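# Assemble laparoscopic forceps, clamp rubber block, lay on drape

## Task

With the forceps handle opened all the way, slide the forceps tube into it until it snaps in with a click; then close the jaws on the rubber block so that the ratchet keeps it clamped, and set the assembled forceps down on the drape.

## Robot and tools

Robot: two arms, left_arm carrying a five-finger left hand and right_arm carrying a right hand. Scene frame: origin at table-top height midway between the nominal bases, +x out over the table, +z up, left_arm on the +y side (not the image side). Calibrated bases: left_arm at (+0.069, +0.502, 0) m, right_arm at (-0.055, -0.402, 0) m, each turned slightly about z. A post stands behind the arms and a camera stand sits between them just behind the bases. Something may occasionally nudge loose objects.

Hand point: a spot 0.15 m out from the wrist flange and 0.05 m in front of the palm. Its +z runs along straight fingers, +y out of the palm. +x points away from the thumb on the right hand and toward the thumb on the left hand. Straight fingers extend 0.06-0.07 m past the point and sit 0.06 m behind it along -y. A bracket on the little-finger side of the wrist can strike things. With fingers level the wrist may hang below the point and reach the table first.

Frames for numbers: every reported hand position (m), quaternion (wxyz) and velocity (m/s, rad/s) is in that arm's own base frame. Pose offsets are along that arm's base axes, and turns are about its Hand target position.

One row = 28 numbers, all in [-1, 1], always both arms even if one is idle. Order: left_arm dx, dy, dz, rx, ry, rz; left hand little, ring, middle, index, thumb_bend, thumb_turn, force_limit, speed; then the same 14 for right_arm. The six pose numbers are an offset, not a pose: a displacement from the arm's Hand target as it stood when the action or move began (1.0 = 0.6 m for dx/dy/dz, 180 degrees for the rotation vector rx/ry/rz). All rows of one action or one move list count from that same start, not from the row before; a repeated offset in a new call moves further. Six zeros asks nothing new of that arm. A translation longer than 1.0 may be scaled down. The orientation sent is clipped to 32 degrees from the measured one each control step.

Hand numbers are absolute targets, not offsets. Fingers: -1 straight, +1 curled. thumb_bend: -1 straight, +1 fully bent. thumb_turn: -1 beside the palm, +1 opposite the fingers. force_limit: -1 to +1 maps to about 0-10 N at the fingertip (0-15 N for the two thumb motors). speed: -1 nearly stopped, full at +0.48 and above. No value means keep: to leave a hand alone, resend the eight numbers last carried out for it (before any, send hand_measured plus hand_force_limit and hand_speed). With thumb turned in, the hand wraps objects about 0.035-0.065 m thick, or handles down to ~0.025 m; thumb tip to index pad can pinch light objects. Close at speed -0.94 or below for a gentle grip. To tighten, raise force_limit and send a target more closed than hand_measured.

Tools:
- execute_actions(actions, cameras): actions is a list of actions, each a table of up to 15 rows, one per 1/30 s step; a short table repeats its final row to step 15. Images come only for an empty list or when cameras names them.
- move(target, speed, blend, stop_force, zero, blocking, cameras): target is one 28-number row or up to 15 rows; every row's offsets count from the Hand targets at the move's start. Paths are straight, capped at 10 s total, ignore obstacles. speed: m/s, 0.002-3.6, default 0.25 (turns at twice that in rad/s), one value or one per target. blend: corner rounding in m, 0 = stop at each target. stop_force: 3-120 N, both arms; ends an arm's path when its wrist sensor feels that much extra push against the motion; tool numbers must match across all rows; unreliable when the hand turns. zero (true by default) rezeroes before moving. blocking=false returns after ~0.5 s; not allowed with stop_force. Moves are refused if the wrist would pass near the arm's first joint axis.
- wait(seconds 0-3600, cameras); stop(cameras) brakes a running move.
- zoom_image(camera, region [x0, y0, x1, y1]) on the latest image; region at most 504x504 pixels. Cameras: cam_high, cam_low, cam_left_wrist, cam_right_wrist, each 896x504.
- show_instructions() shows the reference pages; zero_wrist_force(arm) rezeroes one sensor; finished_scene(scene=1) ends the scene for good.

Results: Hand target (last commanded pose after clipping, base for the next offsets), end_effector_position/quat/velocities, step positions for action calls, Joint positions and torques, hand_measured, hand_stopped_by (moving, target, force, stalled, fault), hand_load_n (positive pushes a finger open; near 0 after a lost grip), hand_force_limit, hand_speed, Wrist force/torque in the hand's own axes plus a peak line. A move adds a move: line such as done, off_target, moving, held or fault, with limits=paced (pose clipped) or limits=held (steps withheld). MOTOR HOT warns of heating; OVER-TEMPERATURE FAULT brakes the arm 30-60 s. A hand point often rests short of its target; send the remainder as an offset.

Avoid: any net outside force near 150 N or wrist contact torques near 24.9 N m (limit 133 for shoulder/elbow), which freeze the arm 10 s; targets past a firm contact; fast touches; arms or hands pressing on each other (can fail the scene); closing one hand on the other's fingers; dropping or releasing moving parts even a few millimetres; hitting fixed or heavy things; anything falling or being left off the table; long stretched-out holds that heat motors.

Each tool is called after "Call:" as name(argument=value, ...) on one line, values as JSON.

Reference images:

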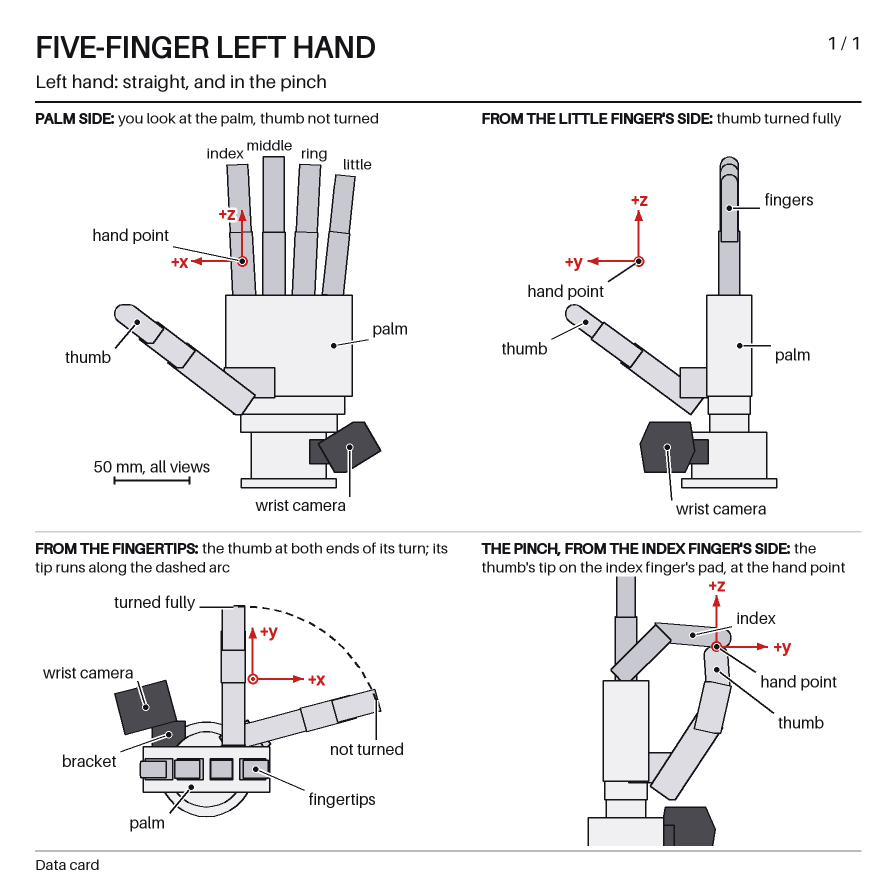

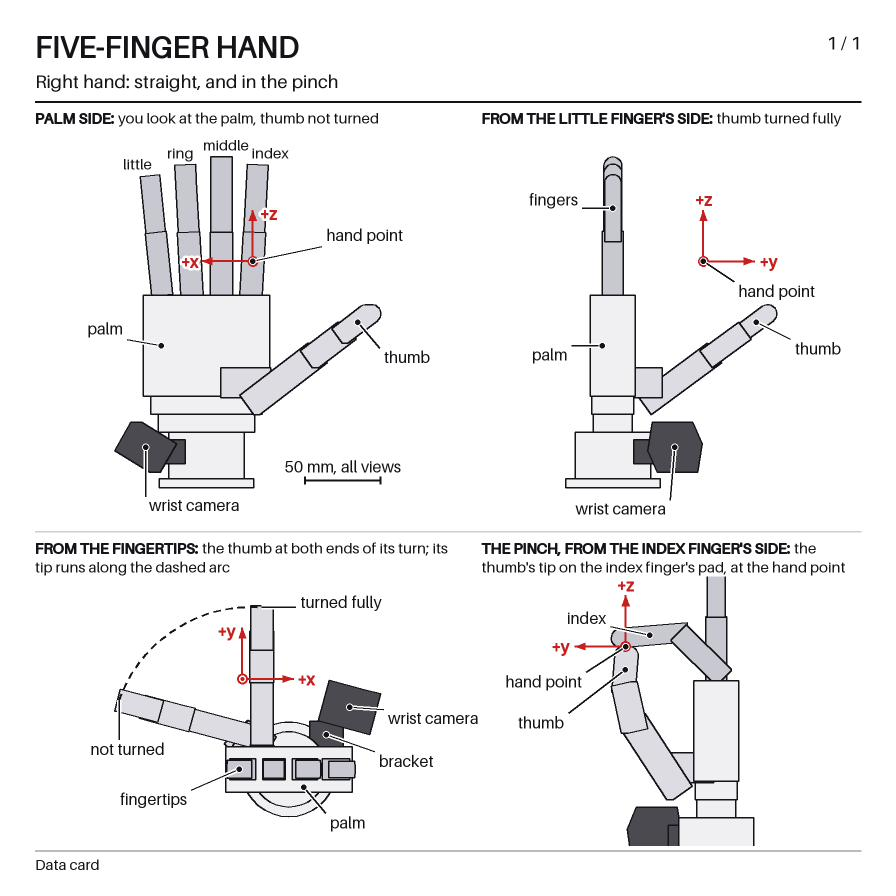

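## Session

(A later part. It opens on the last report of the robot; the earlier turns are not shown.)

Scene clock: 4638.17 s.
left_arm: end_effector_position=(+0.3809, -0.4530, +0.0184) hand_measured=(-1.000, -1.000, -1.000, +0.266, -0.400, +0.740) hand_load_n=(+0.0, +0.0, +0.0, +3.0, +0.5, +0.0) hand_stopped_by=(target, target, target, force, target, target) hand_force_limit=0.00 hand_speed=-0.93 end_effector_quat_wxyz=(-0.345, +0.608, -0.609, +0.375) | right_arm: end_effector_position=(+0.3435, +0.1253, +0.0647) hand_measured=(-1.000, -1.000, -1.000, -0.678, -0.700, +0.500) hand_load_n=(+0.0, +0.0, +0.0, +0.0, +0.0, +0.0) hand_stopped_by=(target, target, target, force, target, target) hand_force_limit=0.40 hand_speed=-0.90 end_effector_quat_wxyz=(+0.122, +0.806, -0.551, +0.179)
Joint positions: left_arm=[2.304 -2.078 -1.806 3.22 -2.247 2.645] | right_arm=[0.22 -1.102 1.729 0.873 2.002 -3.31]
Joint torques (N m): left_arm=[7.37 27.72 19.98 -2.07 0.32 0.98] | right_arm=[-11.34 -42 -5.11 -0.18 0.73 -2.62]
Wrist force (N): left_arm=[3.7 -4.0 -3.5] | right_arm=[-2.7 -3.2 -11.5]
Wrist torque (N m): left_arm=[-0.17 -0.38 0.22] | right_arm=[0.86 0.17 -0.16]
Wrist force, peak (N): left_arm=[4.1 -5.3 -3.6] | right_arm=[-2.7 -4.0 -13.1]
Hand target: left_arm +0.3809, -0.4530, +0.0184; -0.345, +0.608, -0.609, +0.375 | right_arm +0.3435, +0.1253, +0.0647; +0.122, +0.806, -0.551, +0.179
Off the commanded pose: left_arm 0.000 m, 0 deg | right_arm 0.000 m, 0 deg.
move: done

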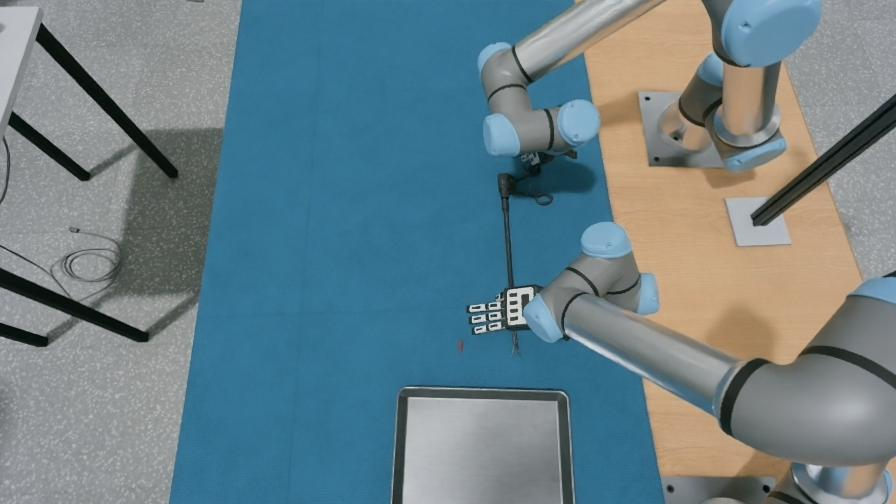

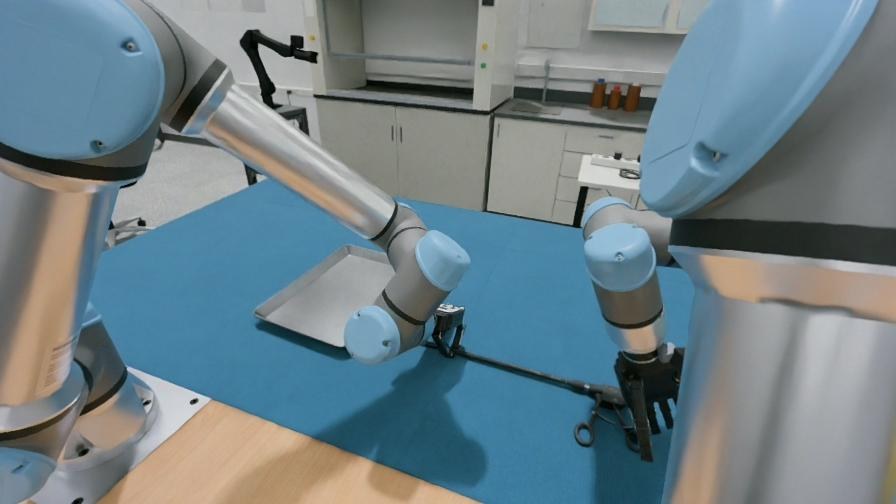

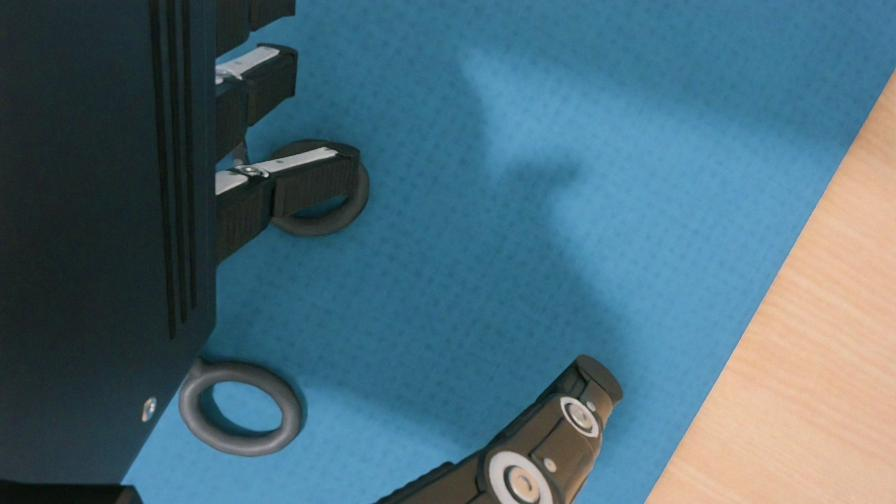

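Call:
move(target=[[0,0,0,0,0,0,-1,-1,-1,0.7,-0.4,0.74,0.0,-0.93,0,0.006,0,0,0,0,-1,-1,-1,-0.8,-0.70,0.50,0.4,-0.9]], speed=0.01)

Call:
move(target=[[0,0,0,0,0,0,-1,-1,-1,0.7,-0.4,0.74,0.0,-0.93,-0.005,0,0.05,0,0,0,-1,-1,-1,-0.8,-0.70,0.50,0.4,-0.9],[0,0,0,0,0,0,-1,-1,-1,0.7,-0.4,0.74,0.0,-0.93,-0.05,0,0.2,0,0,0,-1,-1,-1,-0.8,-0.70,0.50,0.4,-0.9]], speed=0.04, cameras=["cam_high","cam_low","cam_right_wrist"])

Call:
zoom_image(camera="cam_high", region=[480, 160, 560, 220])

Call:
zoom_image(camera="cam_low", region=[560, 370, 660, 460])

Scene clock: 4678.87 s.
left_arm: end_effector_position=(+0.3809, -0.4530, +0.0184) hand_measured=(-1.000, -1.000, -1.000, +0.266, -0.400, +0.740) hand_load_n=(+0.0, +0.0, +0.0, +3.0, +0.5, +0.0) hand_stopped_by=(target, target, target, force, target, target) hand_force_limit=0.00 hand_speed=-0.93 end_effector_quat_wxyz=(-0.345, +0.608, -0.609, +0.375) | right_arm: end_effector_position=(+0.3435, +0.1289, +0.0647) hand_measured=(-1.000, -1.000, -1.000, -0.798, -0.700, +0.500) hand_load_n=(+0.0, +0.0, +0.0, -6.5, +0.0, +0.0) hand_stopped_by=(target, target, target, target, target, target) hand_force_limit=0.40 hand_speed=-0.90 end_effector_quat_wxyz=(+0.122, +0.806, -0.551, +0.179)
Joint positions: left_arm=[2.304 -2.078 -1.806 3.22 -2.247 2.645] | right_arm=[0.229 -1.098 1.723 0.878 2.002 -3.301]
Joint torques (N m): left_arm=[6.61 27.19 20.6 -2.25 0.31 1.03] | right_arm=[5.33 -18.53 -19.04 2.52 1.56 2.29]
Wrist force (N): left_arm=[-0.5 -6.3 -3.1] | right_arm=[3.9 4.4 -13.4]
Wrist torque (N m): left_arm=[-0.38 -0.16 0.21] | right_arm=[1.03 0.32 0.04]
Wrist force, peak (N): left_arm=[-0.3 -6.5 -3.6] | right_arm=[4.8 4.9 -13.7]
Hand target: left_arm +0.3809, -0.4530, +0.0184; -0.345, +0.608, -0.609, +0.375 | right_arm +0.3435, +0.1289, +0.0647; +0.122, +0.806, -0.551, +0.179
Off the commanded pose: left_arm 0.000 m, 0 deg | right_arm 0.000 m, 0 deg.
move: done

Scene clock: 4682.57 s.
left_arm: end_effector_position=(+0.3809, -0.4530, +0.0184) hand_measured=(-1.000, -1.000, -1.000, +0.266, -0.400, +0.740) hand_load_n=(+0.0, +0.0, +0.0, +4.0, +0.5, +0.0) hand_stopped_by=(target, target, target, force, target, target) hand_force_limit=0.00 hand_speed=-0.93 end_effector_quat_wxyz=(-0.345, +0.608, -0.609, +0.375) | right_arm: end_effector_position=(+0.3136, +0.1289, +0.1847) hand_measured=(-1.000, -1.000, -1.000, -0.798, -0.700, +0.500) hand_load_n=(+0.0, +0.0, +0.0, +0.0, +0.0, +0.0) hand_stopped_by=(target, target, target, target, target, target) hand_force_limit=0.40 hand_speed=-0.90 end_effector_quat_wxyz=(+0.122, +0.806, -0.551, +0.179)
Joint positions: left_arm=[2.304 -2.078 -1.806 3.22 -2.247 2.645] | right_arm=[0.246 -1.288 1.654 1.146 2.003 -3.281]
Joint torques (N m): left_arm=[6.39 27.34 18.55 -2.1 0.48 0.95] | right_arm=[6.89 -40.45 -22.39 4.46 2.31 2.21]
Wrist force (N): left_arm=[-0.5 -3.1 -2.0] | right_arm=[1.4 0.0 -2.4]
Wrist torque (N m): left_arm=[-0.16 -0.18 0.20] | right_arm=[0.33 0.16 -0.14]
Wrist force, peak (N): left_arm=[-0.3 -6.3 -3.5] | right_arm=[4.4 4.0 -13.4]
Hand target: left_arm +0.3809, -0.4530, +0.0184; -0.345, +0.608, -0.609, +0.375 | right_arm +0.3135, +0.1289, +0.1847; +0.122, +0.806, -0.551, +0.179
Off the commanded pose: left_arm 0.000 m, 0 deg | right_arm 0.000 m, 0 deg.
move: done

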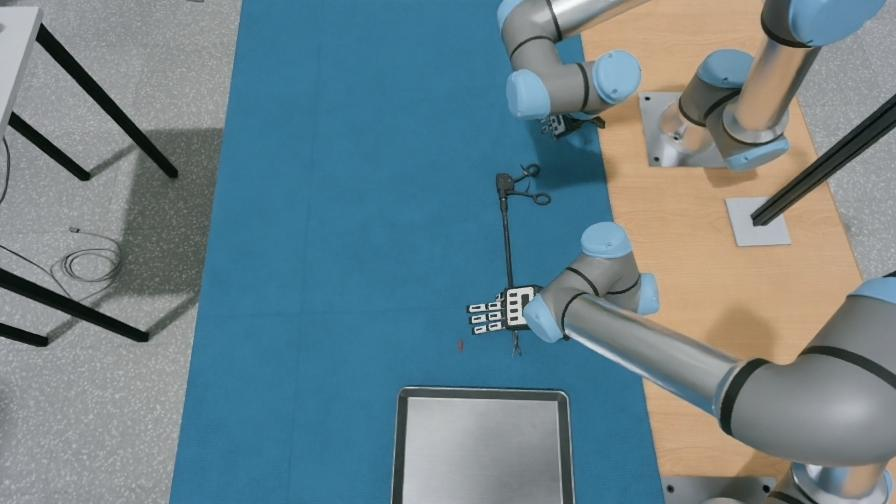

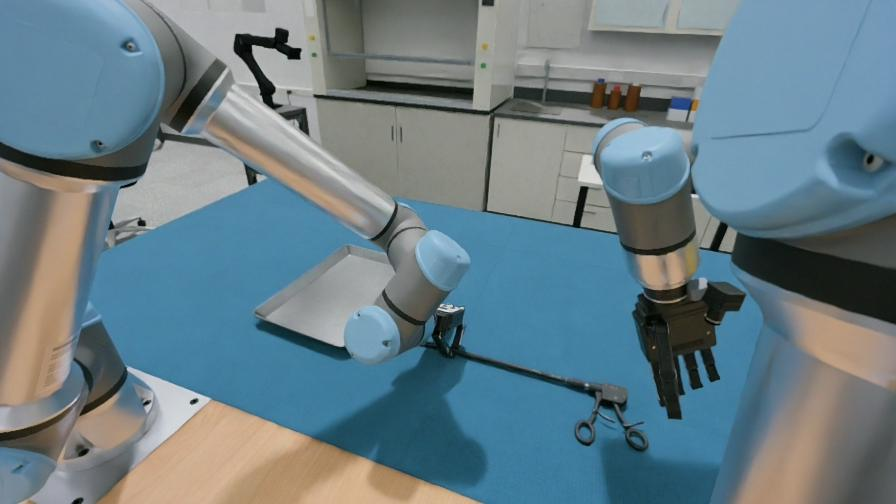

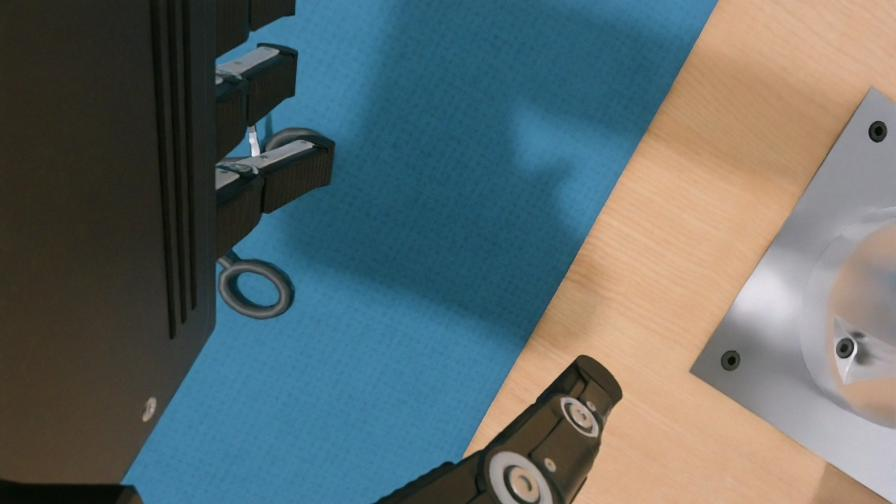

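Scaled by 6.300 from the camera's image (finer frame: 1280x720).

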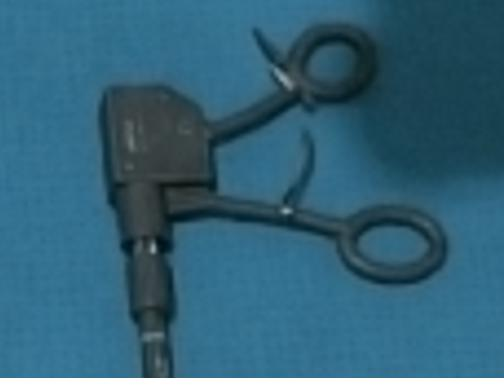

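Scaled by 5.040 from the camera's image (finer frame: 1280x720).

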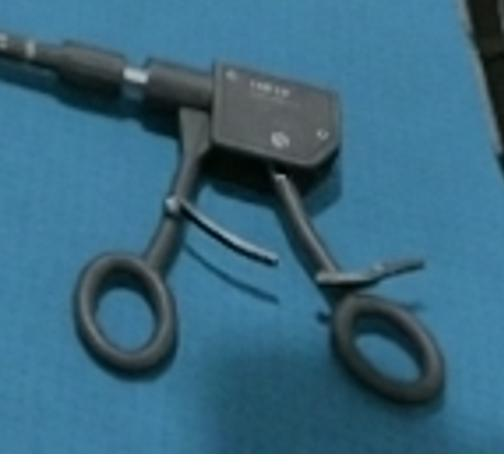

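Call:
move(target=[[0,0,0,0,0,0,-1,-1,-1,0.7,-0.4,0.74,0.0,-0.93,0,0,0.05,0,0,0,0.9,0.9,-1,-1,-1,-1,0.4,0.3],[0,0,0,0,0,0,-1,-1,-1,0.7,-0.4,0.74,0.0,-0.93,0.264,0.0352,0.05,0.1374,-0.0815,-0.5686,0.9,0.9,-1,-1,-1,-1,0.4,0.3]], speed=0.15, cameras=["cam_high","cam_low","cam_right_wrist"])

Scene clock: 4706.13 s.
left_arm: end_effector_position=(+0.3809, -0.4530, +0.0184) hand_measured=(-1.000, -1.000, -1.000, +0.266, -0.400, +0.740) hand_load_n=(+0.0, +0.0, -0.5, +4.0, +0.5, +0.0) hand_stopped_by=(target, target, target, force, target, target) hand_force_limit=0.00 hand_speed=-0.93 end_effector_quat_wxyz=(-0.345, +0.608, -0.609, +0.375) | right_arm: end_effector_position=(+0.4719, +0.1500, +0.2147) hand_measured=(+0.900, +0.900, -1.000, -1.000, -1.000, -1.000) hand_load_n=(+0.0, +0.0, +0.0, +0.0, +0.0, +0.0) hand_stopped_by=(target, target, target, target, target, target) hand_force_limit=0.40 hand_speed=0.30 end_effector_quat_wxyz=(+0.000, -0.062, +0.998, +0.000)
Joint positions: left_arm=[2.304 -2.078 -1.806 3.22 -2.247 2.645] | right_arm=[-0.106 -1.195 1.435 1.331 1.571 -1.801]
Joint torques (N m): left_arm=[4.82 27.17 17.15 -2.15 0.62 0.72] | right_arm=[-8.56 -44.85 -10.75 0.02 -1.33 2.33]
Wrist force (N): left_arm=[-0.6 -3.0 -1.6] | right_arm=[1.1 0.5 -2.5]
Wrist torque (N m): left_arm=[-0.17 -0.17 0.20] | right_arm=[0.40 0.06 -0.08]
Wrist force, peak (N): left_arm=[-0.6 -3.3 -2.1] | right_arm=[1.9 0.3 -3.1]
Hand target: left_arm +0.3809, -0.4530, +0.0184; -0.345, +0.608, -0.609, +0.375 | right_arm +0.4719, +0.1500, +0.2147; +0.000, -0.062, +0.998, +0.000
Off the commanded pose: left_arm 0.000 m, 0 deg | right_arm 0.000 m, 0 deg.
move: done

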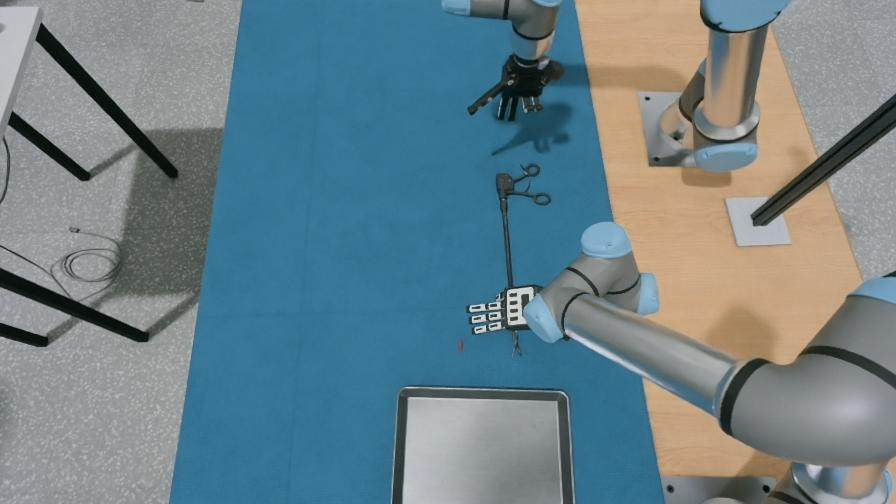

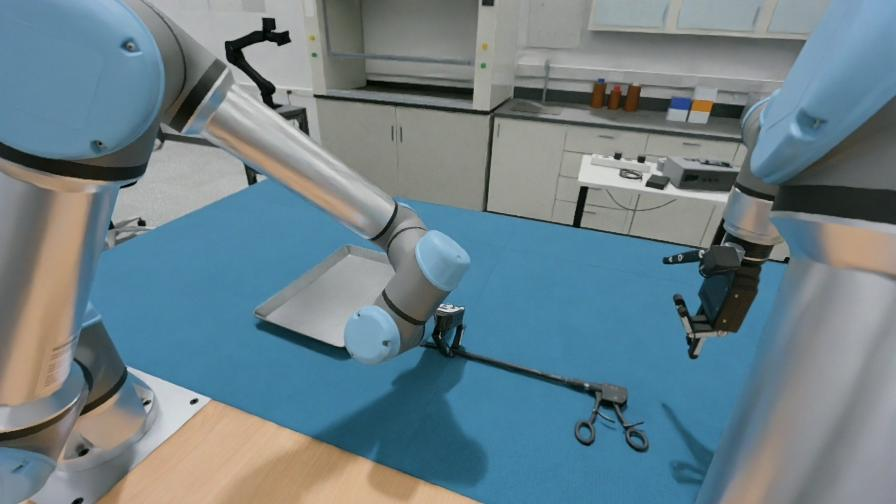

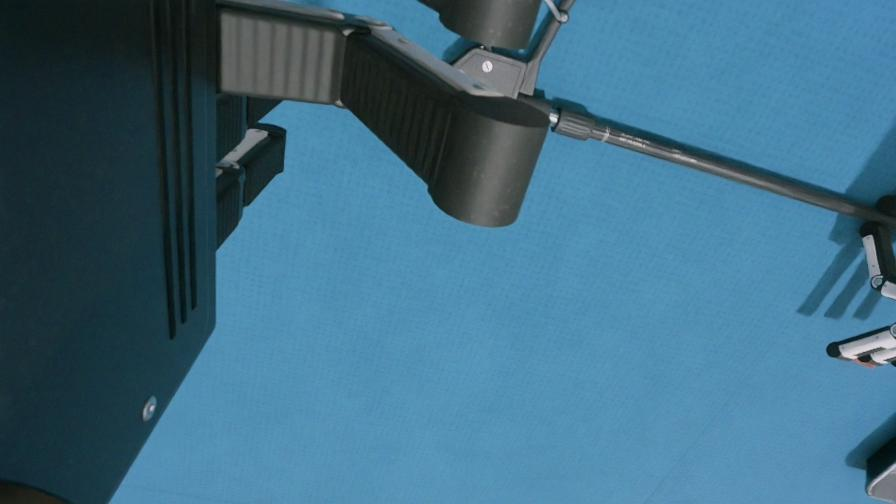

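Call:
move(target=[[0,0,0,0,0,0,-1,-1,-1,0.7,-0.4,0.74,0.0,-0.93,0.0242,0.0333,-0.19,0,0,0,0.9,0.9,-1,-1,-1,-1,0.4,0.3]], speed=0.1, cameras=["cam_high","cam_low","cam_right_wrist"])

Call:
zoom_image(camera="cam_low", region=[560, 350, 720, 460])

Call:
zoom_image(camera="cam_high", region=[460, 100, 580, 220])

Scene clock: 4730.03 s.
left_arm: end_effector_position=(+0.3809, -0.4530, +0.0184) hand_measured=(-1.000, -1.000, -1.000, +0.266, -0.400, +0.740) hand_load_n=(+0.0, +0.0, +0.0, +3.5, +0.5, +0.0) hand_stopped_by=(target, target, target, force, target, target) hand_force_limit=0.00 hand_speed=-0.93 end_effector_quat_wxyz=(-0.345, +0.608, -0.609, +0.375) | right_arm: end_effector_position=(+0.4864, +0.1700, +0.1008) hand_measured=(+0.900, +0.900, -1.000, -1.000, -1.000, -1.000) hand_load_n=(+0.5, +0.0, +0.0, +0.5, +0.0, +0.5) hand_stopped_by=(target, target, target, target, target, target) hand_force_limit=0.40 hand_speed=0.30 end_effector_quat_wxyz=(+0.000, -0.062, +0.998, +0.000)
Joint positions: left_arm=[2.304 -2.078 -1.806 3.22 -2.247 2.645] | right_arm=[-0.058 -1.058 1.54 1.089 1.571 -1.754]
Joint torques (N m): left_arm=[6.66 28.07 18.1 -1.74 0.43 1.01] | right_arm=[6.66 -24.65 -9.31 -0.09 0.43 2.21]
Wrist force (N): left_arm=[-0.6 -2.9 -1.8] | right_arm=[0.6 0.6 -2.4]
Wrist torque (N m): left_arm=[-0.13 -0.18 0.19] | right_arm=[0.41 0.14 -0.09]
Wrist force, peak (N): left_arm=[-0.7 -3.3 -2.1] | right_arm=[1.1 0.1 -3.0]
Hand target: left_arm +0.3809, -0.4530, +0.0184; -0.345, +0.608, -0.609, +0.375 | right_arm +0.4865, +0.1700, +0.1007; +0.000, -0.062, +0.998, +0.000
Off the commanded pose: left_arm 0.000 m, 0 deg | right_arm 0.000 m, 0 deg.
move: done

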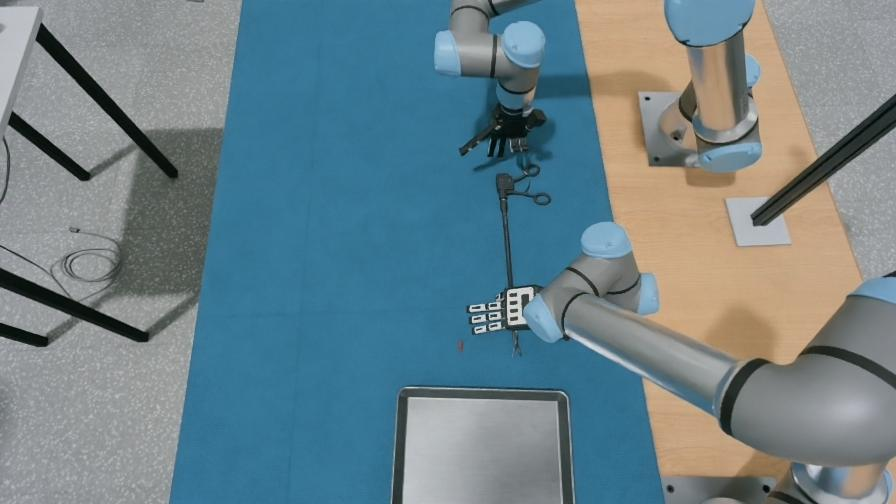

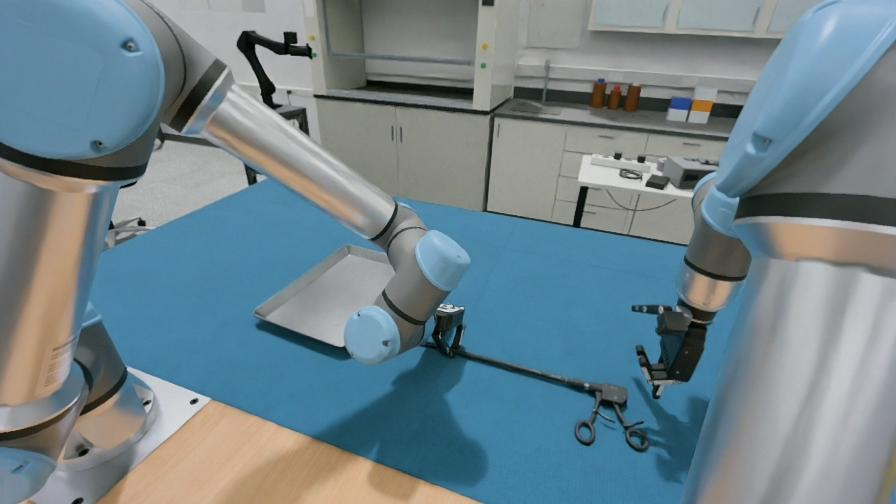

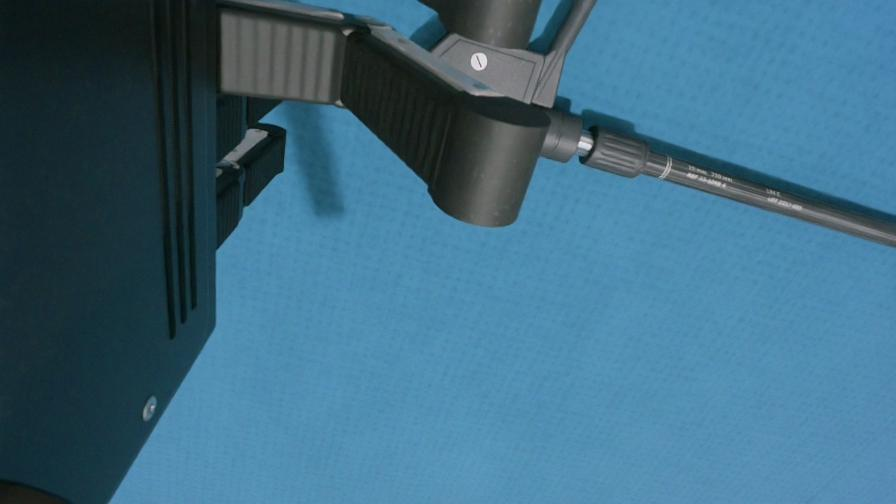

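Scaled by 3.150 from the camera's image (finer frame: 1280x720).

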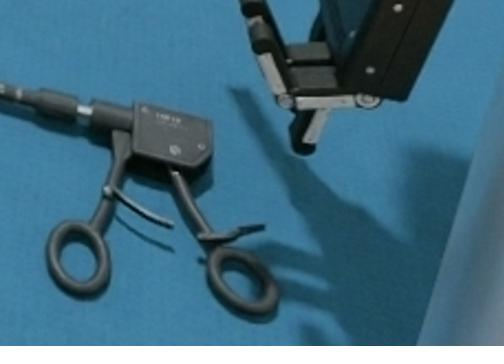

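Scaled by 4.200 from the camera's image (finer frame: 1280x720).

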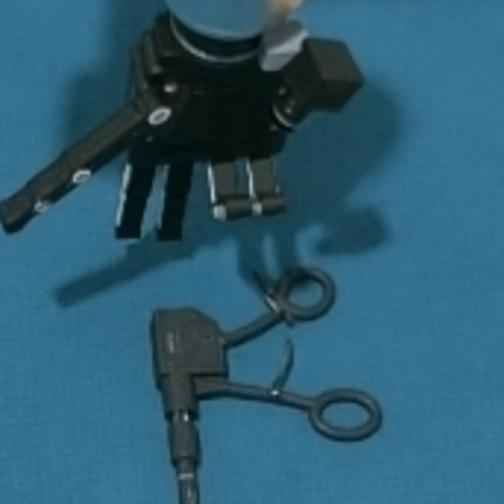

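Call:
move(target=[[0,0,0,0,0,0,-1,-1,-1,0.9,-0.4,0.74,0.5,-0.93,-0.015,0,-0.02,0,0,0,0.9,0.9,-1,-1,-1,-1,0.4,0.3]], speed=0.1, cameras=["cam_low","cam_left_wrist"])

Call:
zoom_image(camera="cam_low", region=[400, 290, 480, 380])

Call:
zoom_image(camera="cam_left_wrist", region=[300, 130, 560, 340])

Scene clock: 4744.33 s.
left_arm: end_effector_position=(+0.3809, -0.4530, +0.0184) hand_measured=(-1.000, -1.000, -1.000, +0.284, -0.400, +0.740) hand_load_n=(+0.0, +0.0, +0.0, +8.0, +1.5, +0.0) hand_stopped_by=(target, target, target, force, target, target) hand_force_limit=0.50 hand_speed=-0.93 end_effector_quat_wxyz=(-0.345, +0.608, -0.609, +0.375) | right_arm: end_effector_position=(+0.4775, +0.1700, +0.0888) hand_measured=(+0.900, +0.900, -1.000, -1.000, -1.000, -1.000) hand_load_n=(+0.0, +0.0, +0.0, +0.0, +0.0, +0.0) hand_stopped_by=(target, target, target, target, target, target) hand_force_limit=0.40 hand_speed=0.30 end_effector_quat_wxyz=(+0.000, -0.062, +0.998, +0.000)
Joint positions: left_arm=[2.304 -2.078 -1.806 3.22 -2.247 2.645] | right_arm=[-0.06 -1.063 1.583 1.051 1.571 -1.755]
Joint torques (N m): left_arm=[5.91 26.96 16.4 -2.1 0.79 0.63] | right_arm=[-8.09 -47.91 -10.4 -0.17 0.53 -2.31]
Wrist force (N): left_arm=[-0.6 -6.5 -0.2] | right_arm=[1.0 0.2 -2.2]
Wrist torque (N m): left_arm=[-0.38 -0.13 0.20] | right_arm=[0.34 0.07 0.04]
Wrist force, peak (N): left_arm=[-0.4 -6.7 -0.1] | right_arm=[0.4 0.4 -2.8]
Hand target: left_arm +0.3809, -0.4530, +0.0184; -0.345, +0.608, -0.609, +0.375 | right_arm +0.4775, +0.1700, +0.0887; +0.000, -0.062, +0.998, +0.000
Off the commanded pose: left_arm 0.000 m, 0 deg | right_arm 0.000 m, 0 deg.
move: done

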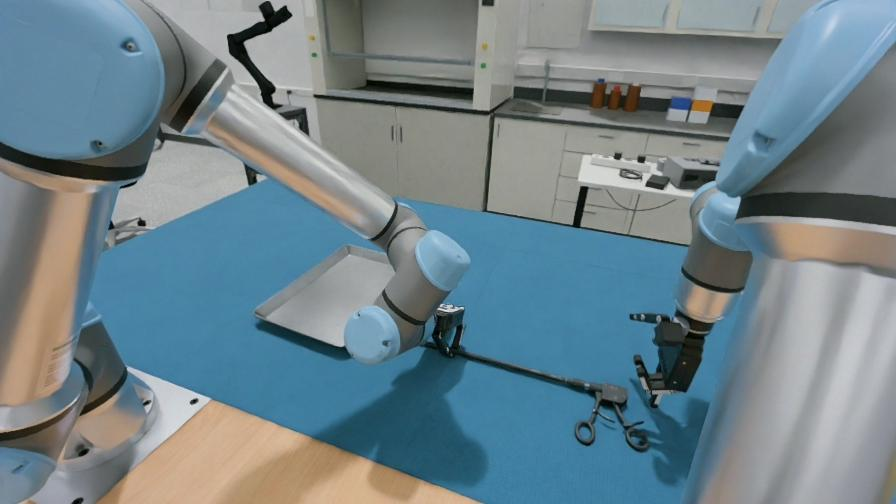

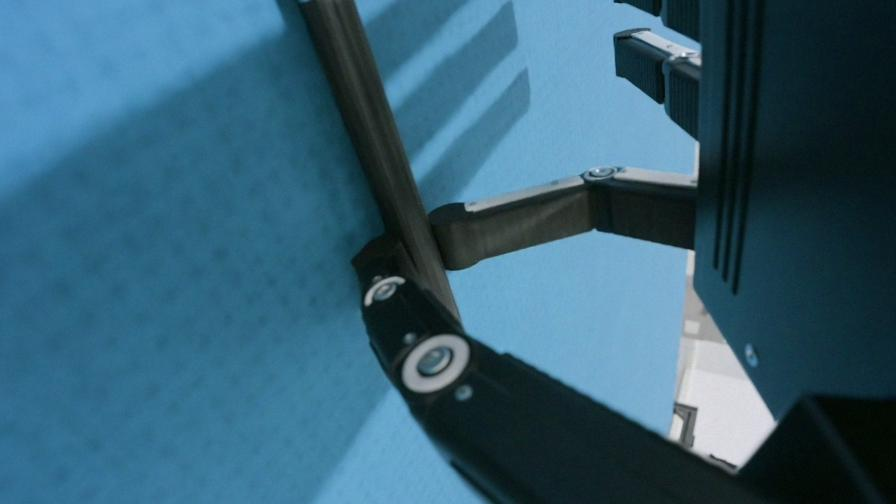

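Scaled by 5.600 from the camera's image (finer frame: 1280x720).

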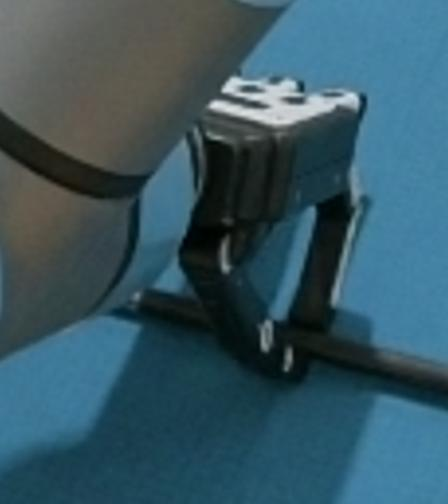

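Scaled by 1.938 from the camera's image (finer frame: 1280x720).

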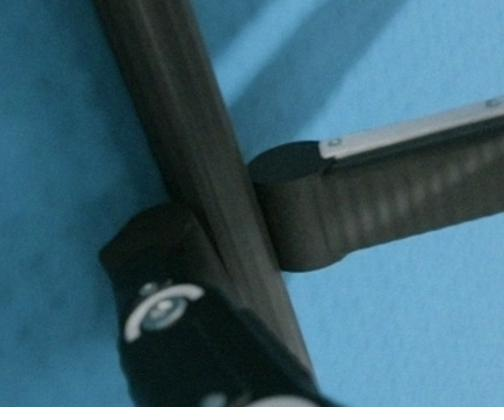

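Call:
move(target=[[0,0,0,0,0,0,-1,-1,-1,0.9,-0.4,0.74,0.5,-0.93,0,0,-0.018,0,0,0,0.9,0.9,-1,-1,-1,-1,0.4,0.3]], speed=0.02, stop_force=4)

Call:
move(target=[[0,0,0,0,0,0,-1,-1,-1,0.9,-0.4,0.74,0.5,-0.93,-0.003,0.0333,0,0,0,0,0.9,0.9,-1,-1,-1,-1,0.4,0.3]], speed=0.02, stop_force=4, cameras=["cam_high","cam_low","cam_right_wrist"])

Call:
zoom_image(camera="cam_low", region=[560, 370, 680, 450])

Call:
zoom_image(camera="cam_high", region=[470, 130, 560, 220])

Scene clock: 4755.43 s.
left_arm: end_effector_position=(+0.3809, -0.4530, +0.0184) hand_measured=(-1.000, -1.000, -1.000, +0.284, -0.400, +0.740) hand_load_n=(+0.0, +0.0, +0.0, +8.5, +2.0, +0.0) hand_stopped_by=(target, target, target, force, target, target) hand_force_limit=0.50 hand_speed=-0.93 end_effector_quat_wxyz=(-0.345, +0.608, -0.609, +0.375) | right_arm: end_effector_position=(+0.4775, +0.1700, +0.0779) hand_measured=(+0.900, +0.900, -1.000, -1.000, -1.000, -1.000) hand_load_n=(+0.0, +0.5, +0.0, +0.0, +0.0, +0.0) hand_stopped_by=(target, target, target, target, target, target) hand_force_limit=0.40 hand_speed=0.30 end_effector_quat_wxyz=(+0.000, -0.062, +0.998, +0.000)
Joint positions: left_arm=[2.304 -2.078 -1.806 3.22 -2.247 2.645] | right_arm=[-0.06 -1.05 1.595 1.026 1.571 -1.755]
Joint torques (N m): left_arm=[6.94 26.48 15.64 -1.82 0.46 0.4] | right_arm=[-8.71 -25.37 -8.84 -0.09 -1.04 -2.22]
Wrist force (N): left_arm=[-0.1 -6.7 0.1] | right_arm=[0.8 0.3 -2.4]
Wrist torque (N m): left_arm=[-0.43 -0.21 0.25] | right_arm=[0.36 0.11 0.02]
Wrist force, peak (N): left_arm=[-0.4 -6.8 0.2] | right_arm=[1.3 0.5 -2.5]
Hand target: left_arm +0.3809, -0.4530, +0.0184; -0.345, +0.608, -0.609, +0.375 | right_arm +0.4775, +0.1700, +0.0779; +0.000, -0.062, +0.998, +0.000
Off the commanded pose: left_arm 0.000 m, 0 deg | right_arm 0.000 m, 0 deg.
move: done

Scene clock: 4757.27 s.
left_arm: end_effector_position=(+0.3809, -0.4530, +0.0184) hand_measured=(-1.000, -1.000, -1.000, +0.284, -0.400, +0.740) hand_load_n=(+0.0, +0.0, +0.0, +8.5, +1.5, -0.5) hand_stopped_by=(target, target, target, force, target, target) hand_force_limit=0.50 hand_speed=-0.93 end_effector_quat_wxyz=(-0.345, +0.608, -0.609, +0.375) | right_arm: end_effector_position=(+0.4757, +0.1900, +0.0779) hand_measured=(+0.900, +0.900, -1.000, -1.000, -1.000, -1.000) hand_load_n=(+0.0, +0.0, +0.0, +0.0, +0.0, +0.0) hand_stopped_by=(target, target, target, target, target, target) hand_force_limit=0.40 hand_speed=0.30 end_effector_quat_wxyz=(+0.000, -0.062, +0.998, +0.000)
Joint positions: left_arm=[2.304 -2.078 -1.806 3.22 -2.247 2.645] | right_arm=[-0.015 -1.044 1.583 1.031 1.571 -1.711]
Joint torques (N m): left_arm=[7.09 27.94 15.24 -1.88 0.23 0.52] | right_arm=[6.89 -25.04 -20.61 4.63 0.73 2.21]
Wrist force (N): left_arm=[-0.5 -6.3 -0.2] | right_arm=[1.2 0.3 -2.4]
Wrist torque (N m): left_arm=[-0.35 -0.15 0.21] | right_arm=[0.36 0.05 -0.07]
Wrist force, peak (N): left_arm=[-0.5 -6.7 -0.3] | right_arm=[0.9 0.3 -2.7]
Hand target: left_arm +0.3809, -0.4530, +0.0184; -0.345, +0.608, -0.609, +0.375 | right_arm +0.4757, +0.1900, +0.0779; +0.000, -0.062, +0.998, +0.000
Off the commanded pose: left_arm 0.000 m, 0 deg | right_arm 0.000 m, 0 deg.
move: done

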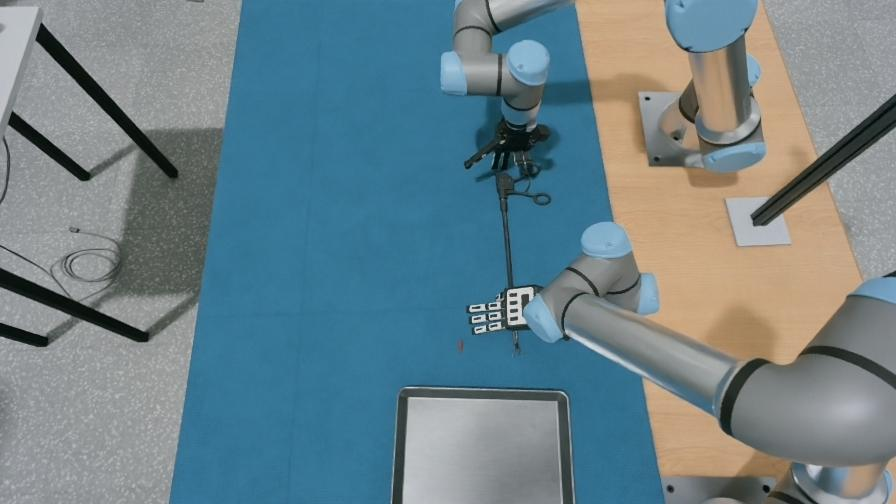

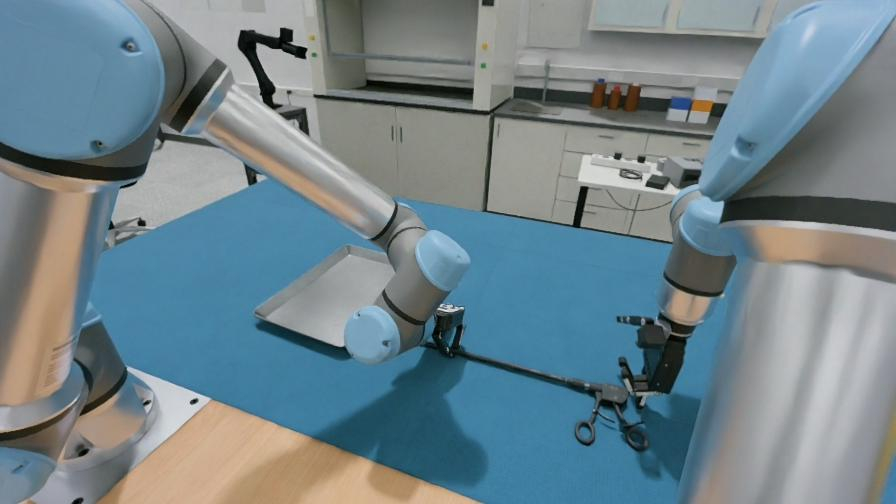

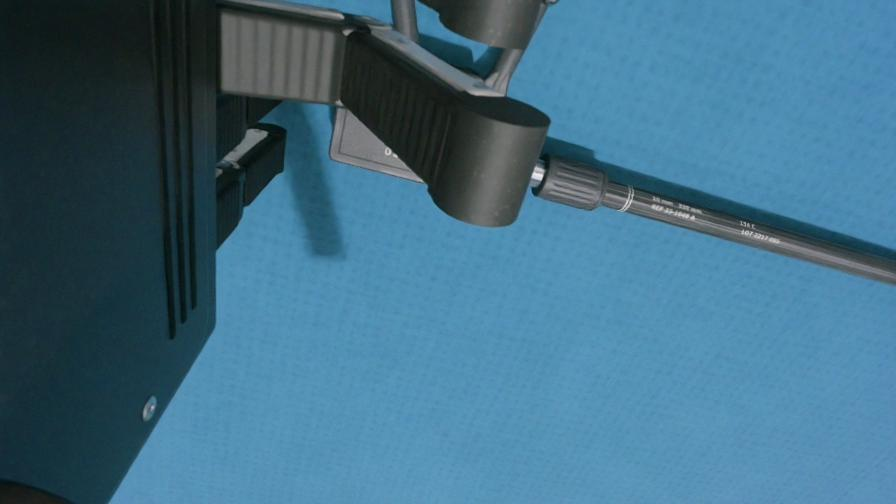

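Scaled by 4.200 from the camera's image (finer frame: 1280x720).

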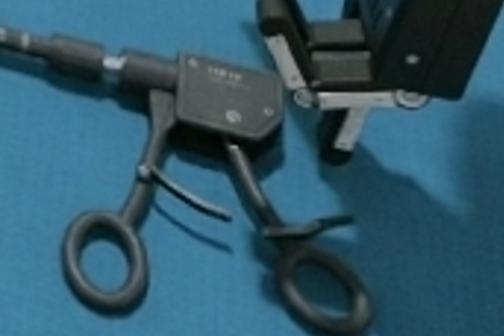

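Scaled by 5.600 from the camera's image (finer frame: 1280x720).

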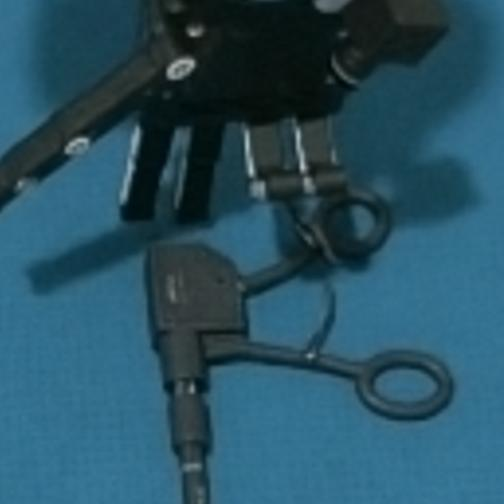

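Call:
move(target=[[0,0,0,0,0,0,-1,-1,-1,0.9,-0.4,0.74,0.5,-0.93,-0.0083,0,0,0,0,0,0.9,0.9,-1,-1,-1,-1,0.4,0.3],[0,0,0,0,0,0,-1,-1,-1,0.9,-0.4,0.74,0.5,-0.93,-0.011,0.0333,0,0,0,0,0.9,0.9,-1,-1,-1,-1,0.4,0.3]], speed=0.01, stop_force=4, cameras=["cam_high","cam_low","cam_right_wrist"])

Call:
zoom_image(camera="cam_low", region=[560, 370, 680, 450])

Call:
zoom_image(camera="cam_high", region=[470, 130, 560, 220])

Scene clock: 4772.60 s.
left_arm: end_effector_position=(+0.3809, -0.4530, +0.0184) hand_measured=(-1.000, -1.000, -1.000, +0.284, -0.400, +0.740) hand_load_n=(+0.0, +0.0, +0.0, +8.0, +1.5, -1.0) hand_stopped_by=(target, target, target, force, target, target) hand_force_limit=0.50 hand_speed=-0.93 end_effector_quat_wxyz=(-0.345, +0.608, -0.609, +0.375) | right_arm: end_effector_position=(+0.4695, +0.2039, +0.0779) hand_measured=(+0.900, +0.900, -1.000, -1.000, -1.000, -1.000) hand_load_n=(+0.0, +0.0, +0.0, +0.0, +0.0, +0.0) hand_stopped_by=(target, target, target, target, target, target) hand_force_limit=0.40 hand_speed=0.30 end_effector_quat_wxyz=(+0.000, -0.062, +0.998, +0.000)
Joint positions: left_arm=[2.304 -2.078 -1.806 3.22 -2.247 2.645] | right_arm=[0.016 -1.048 1.59 1.028 1.571 -1.68]
Joint torques (N m): left_arm=[6.02 27.69 14.77 -1.79 0.41 0.51] | right_arm=[-8.2 -48.35 -8.66 0.15 -1.24 -2.33]
Wrist force (N): left_arm=[0.8 -5.9 -0.6] | right_arm=[1.4 0.1 -2.6]
Wrist torque (N m): left_arm=[-0.31 -0.32 0.24] | right_arm=[0.53 0.08 0.05]
Wrist force, peak (N): left_arm=[-0.4 -6.7 0.1] | right_arm=[0.4 -4.4 -3.1]
Hand target: left_arm +0.3809, -0.4530, +0.0184; -0.345, +0.608, -0.609, +0.375 | right_arm +0.4696, +0.2039, +0.0779; +0.000, -0.062, +0.998, +0.000 (not the last commanded pose)
Off the commanded pose: left_arm 0.000 m, 0 deg | right_arm 0.006 m, 0 deg.
move: contact (right_arm); path passed 1 of 2 targets

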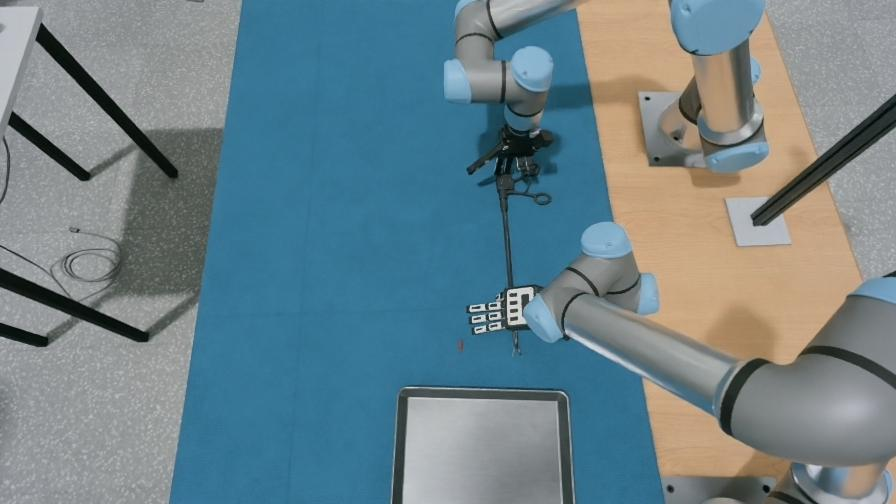

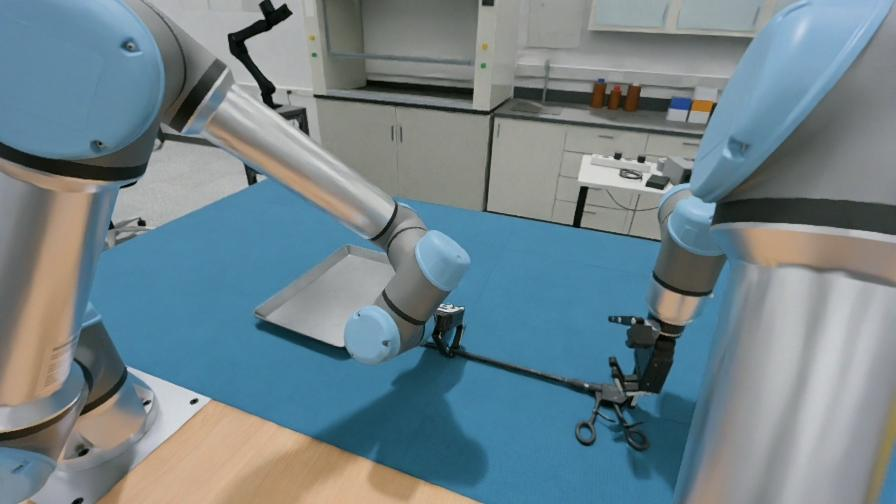

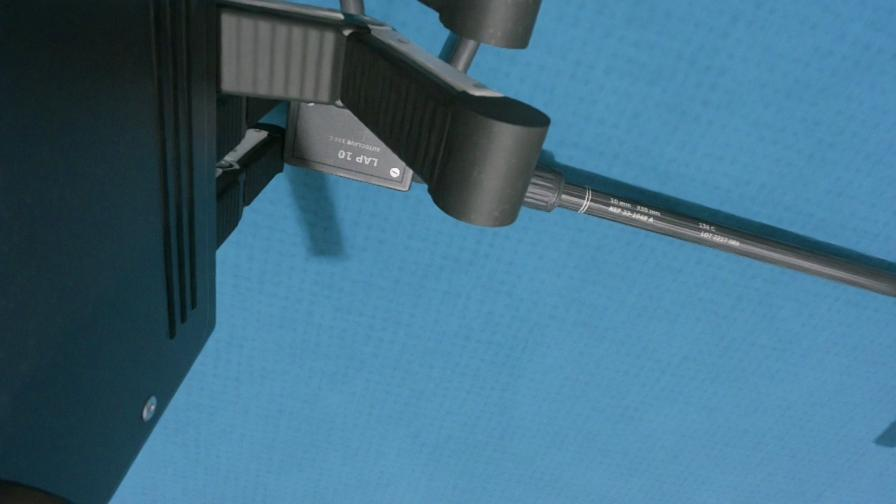

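Scaled by 4.200 from the camera's image (finer frame: 1280x720).

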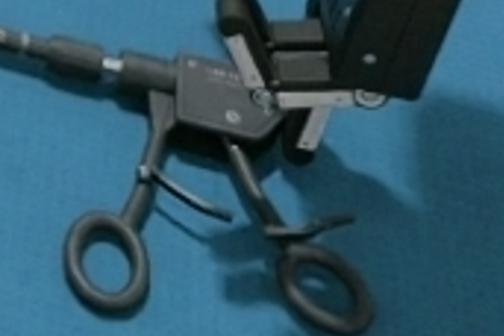

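Scaled by 5.600 from the camera's image (finer frame: 1280x720).

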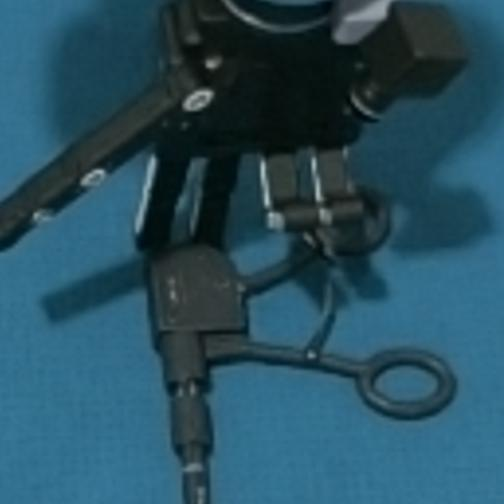

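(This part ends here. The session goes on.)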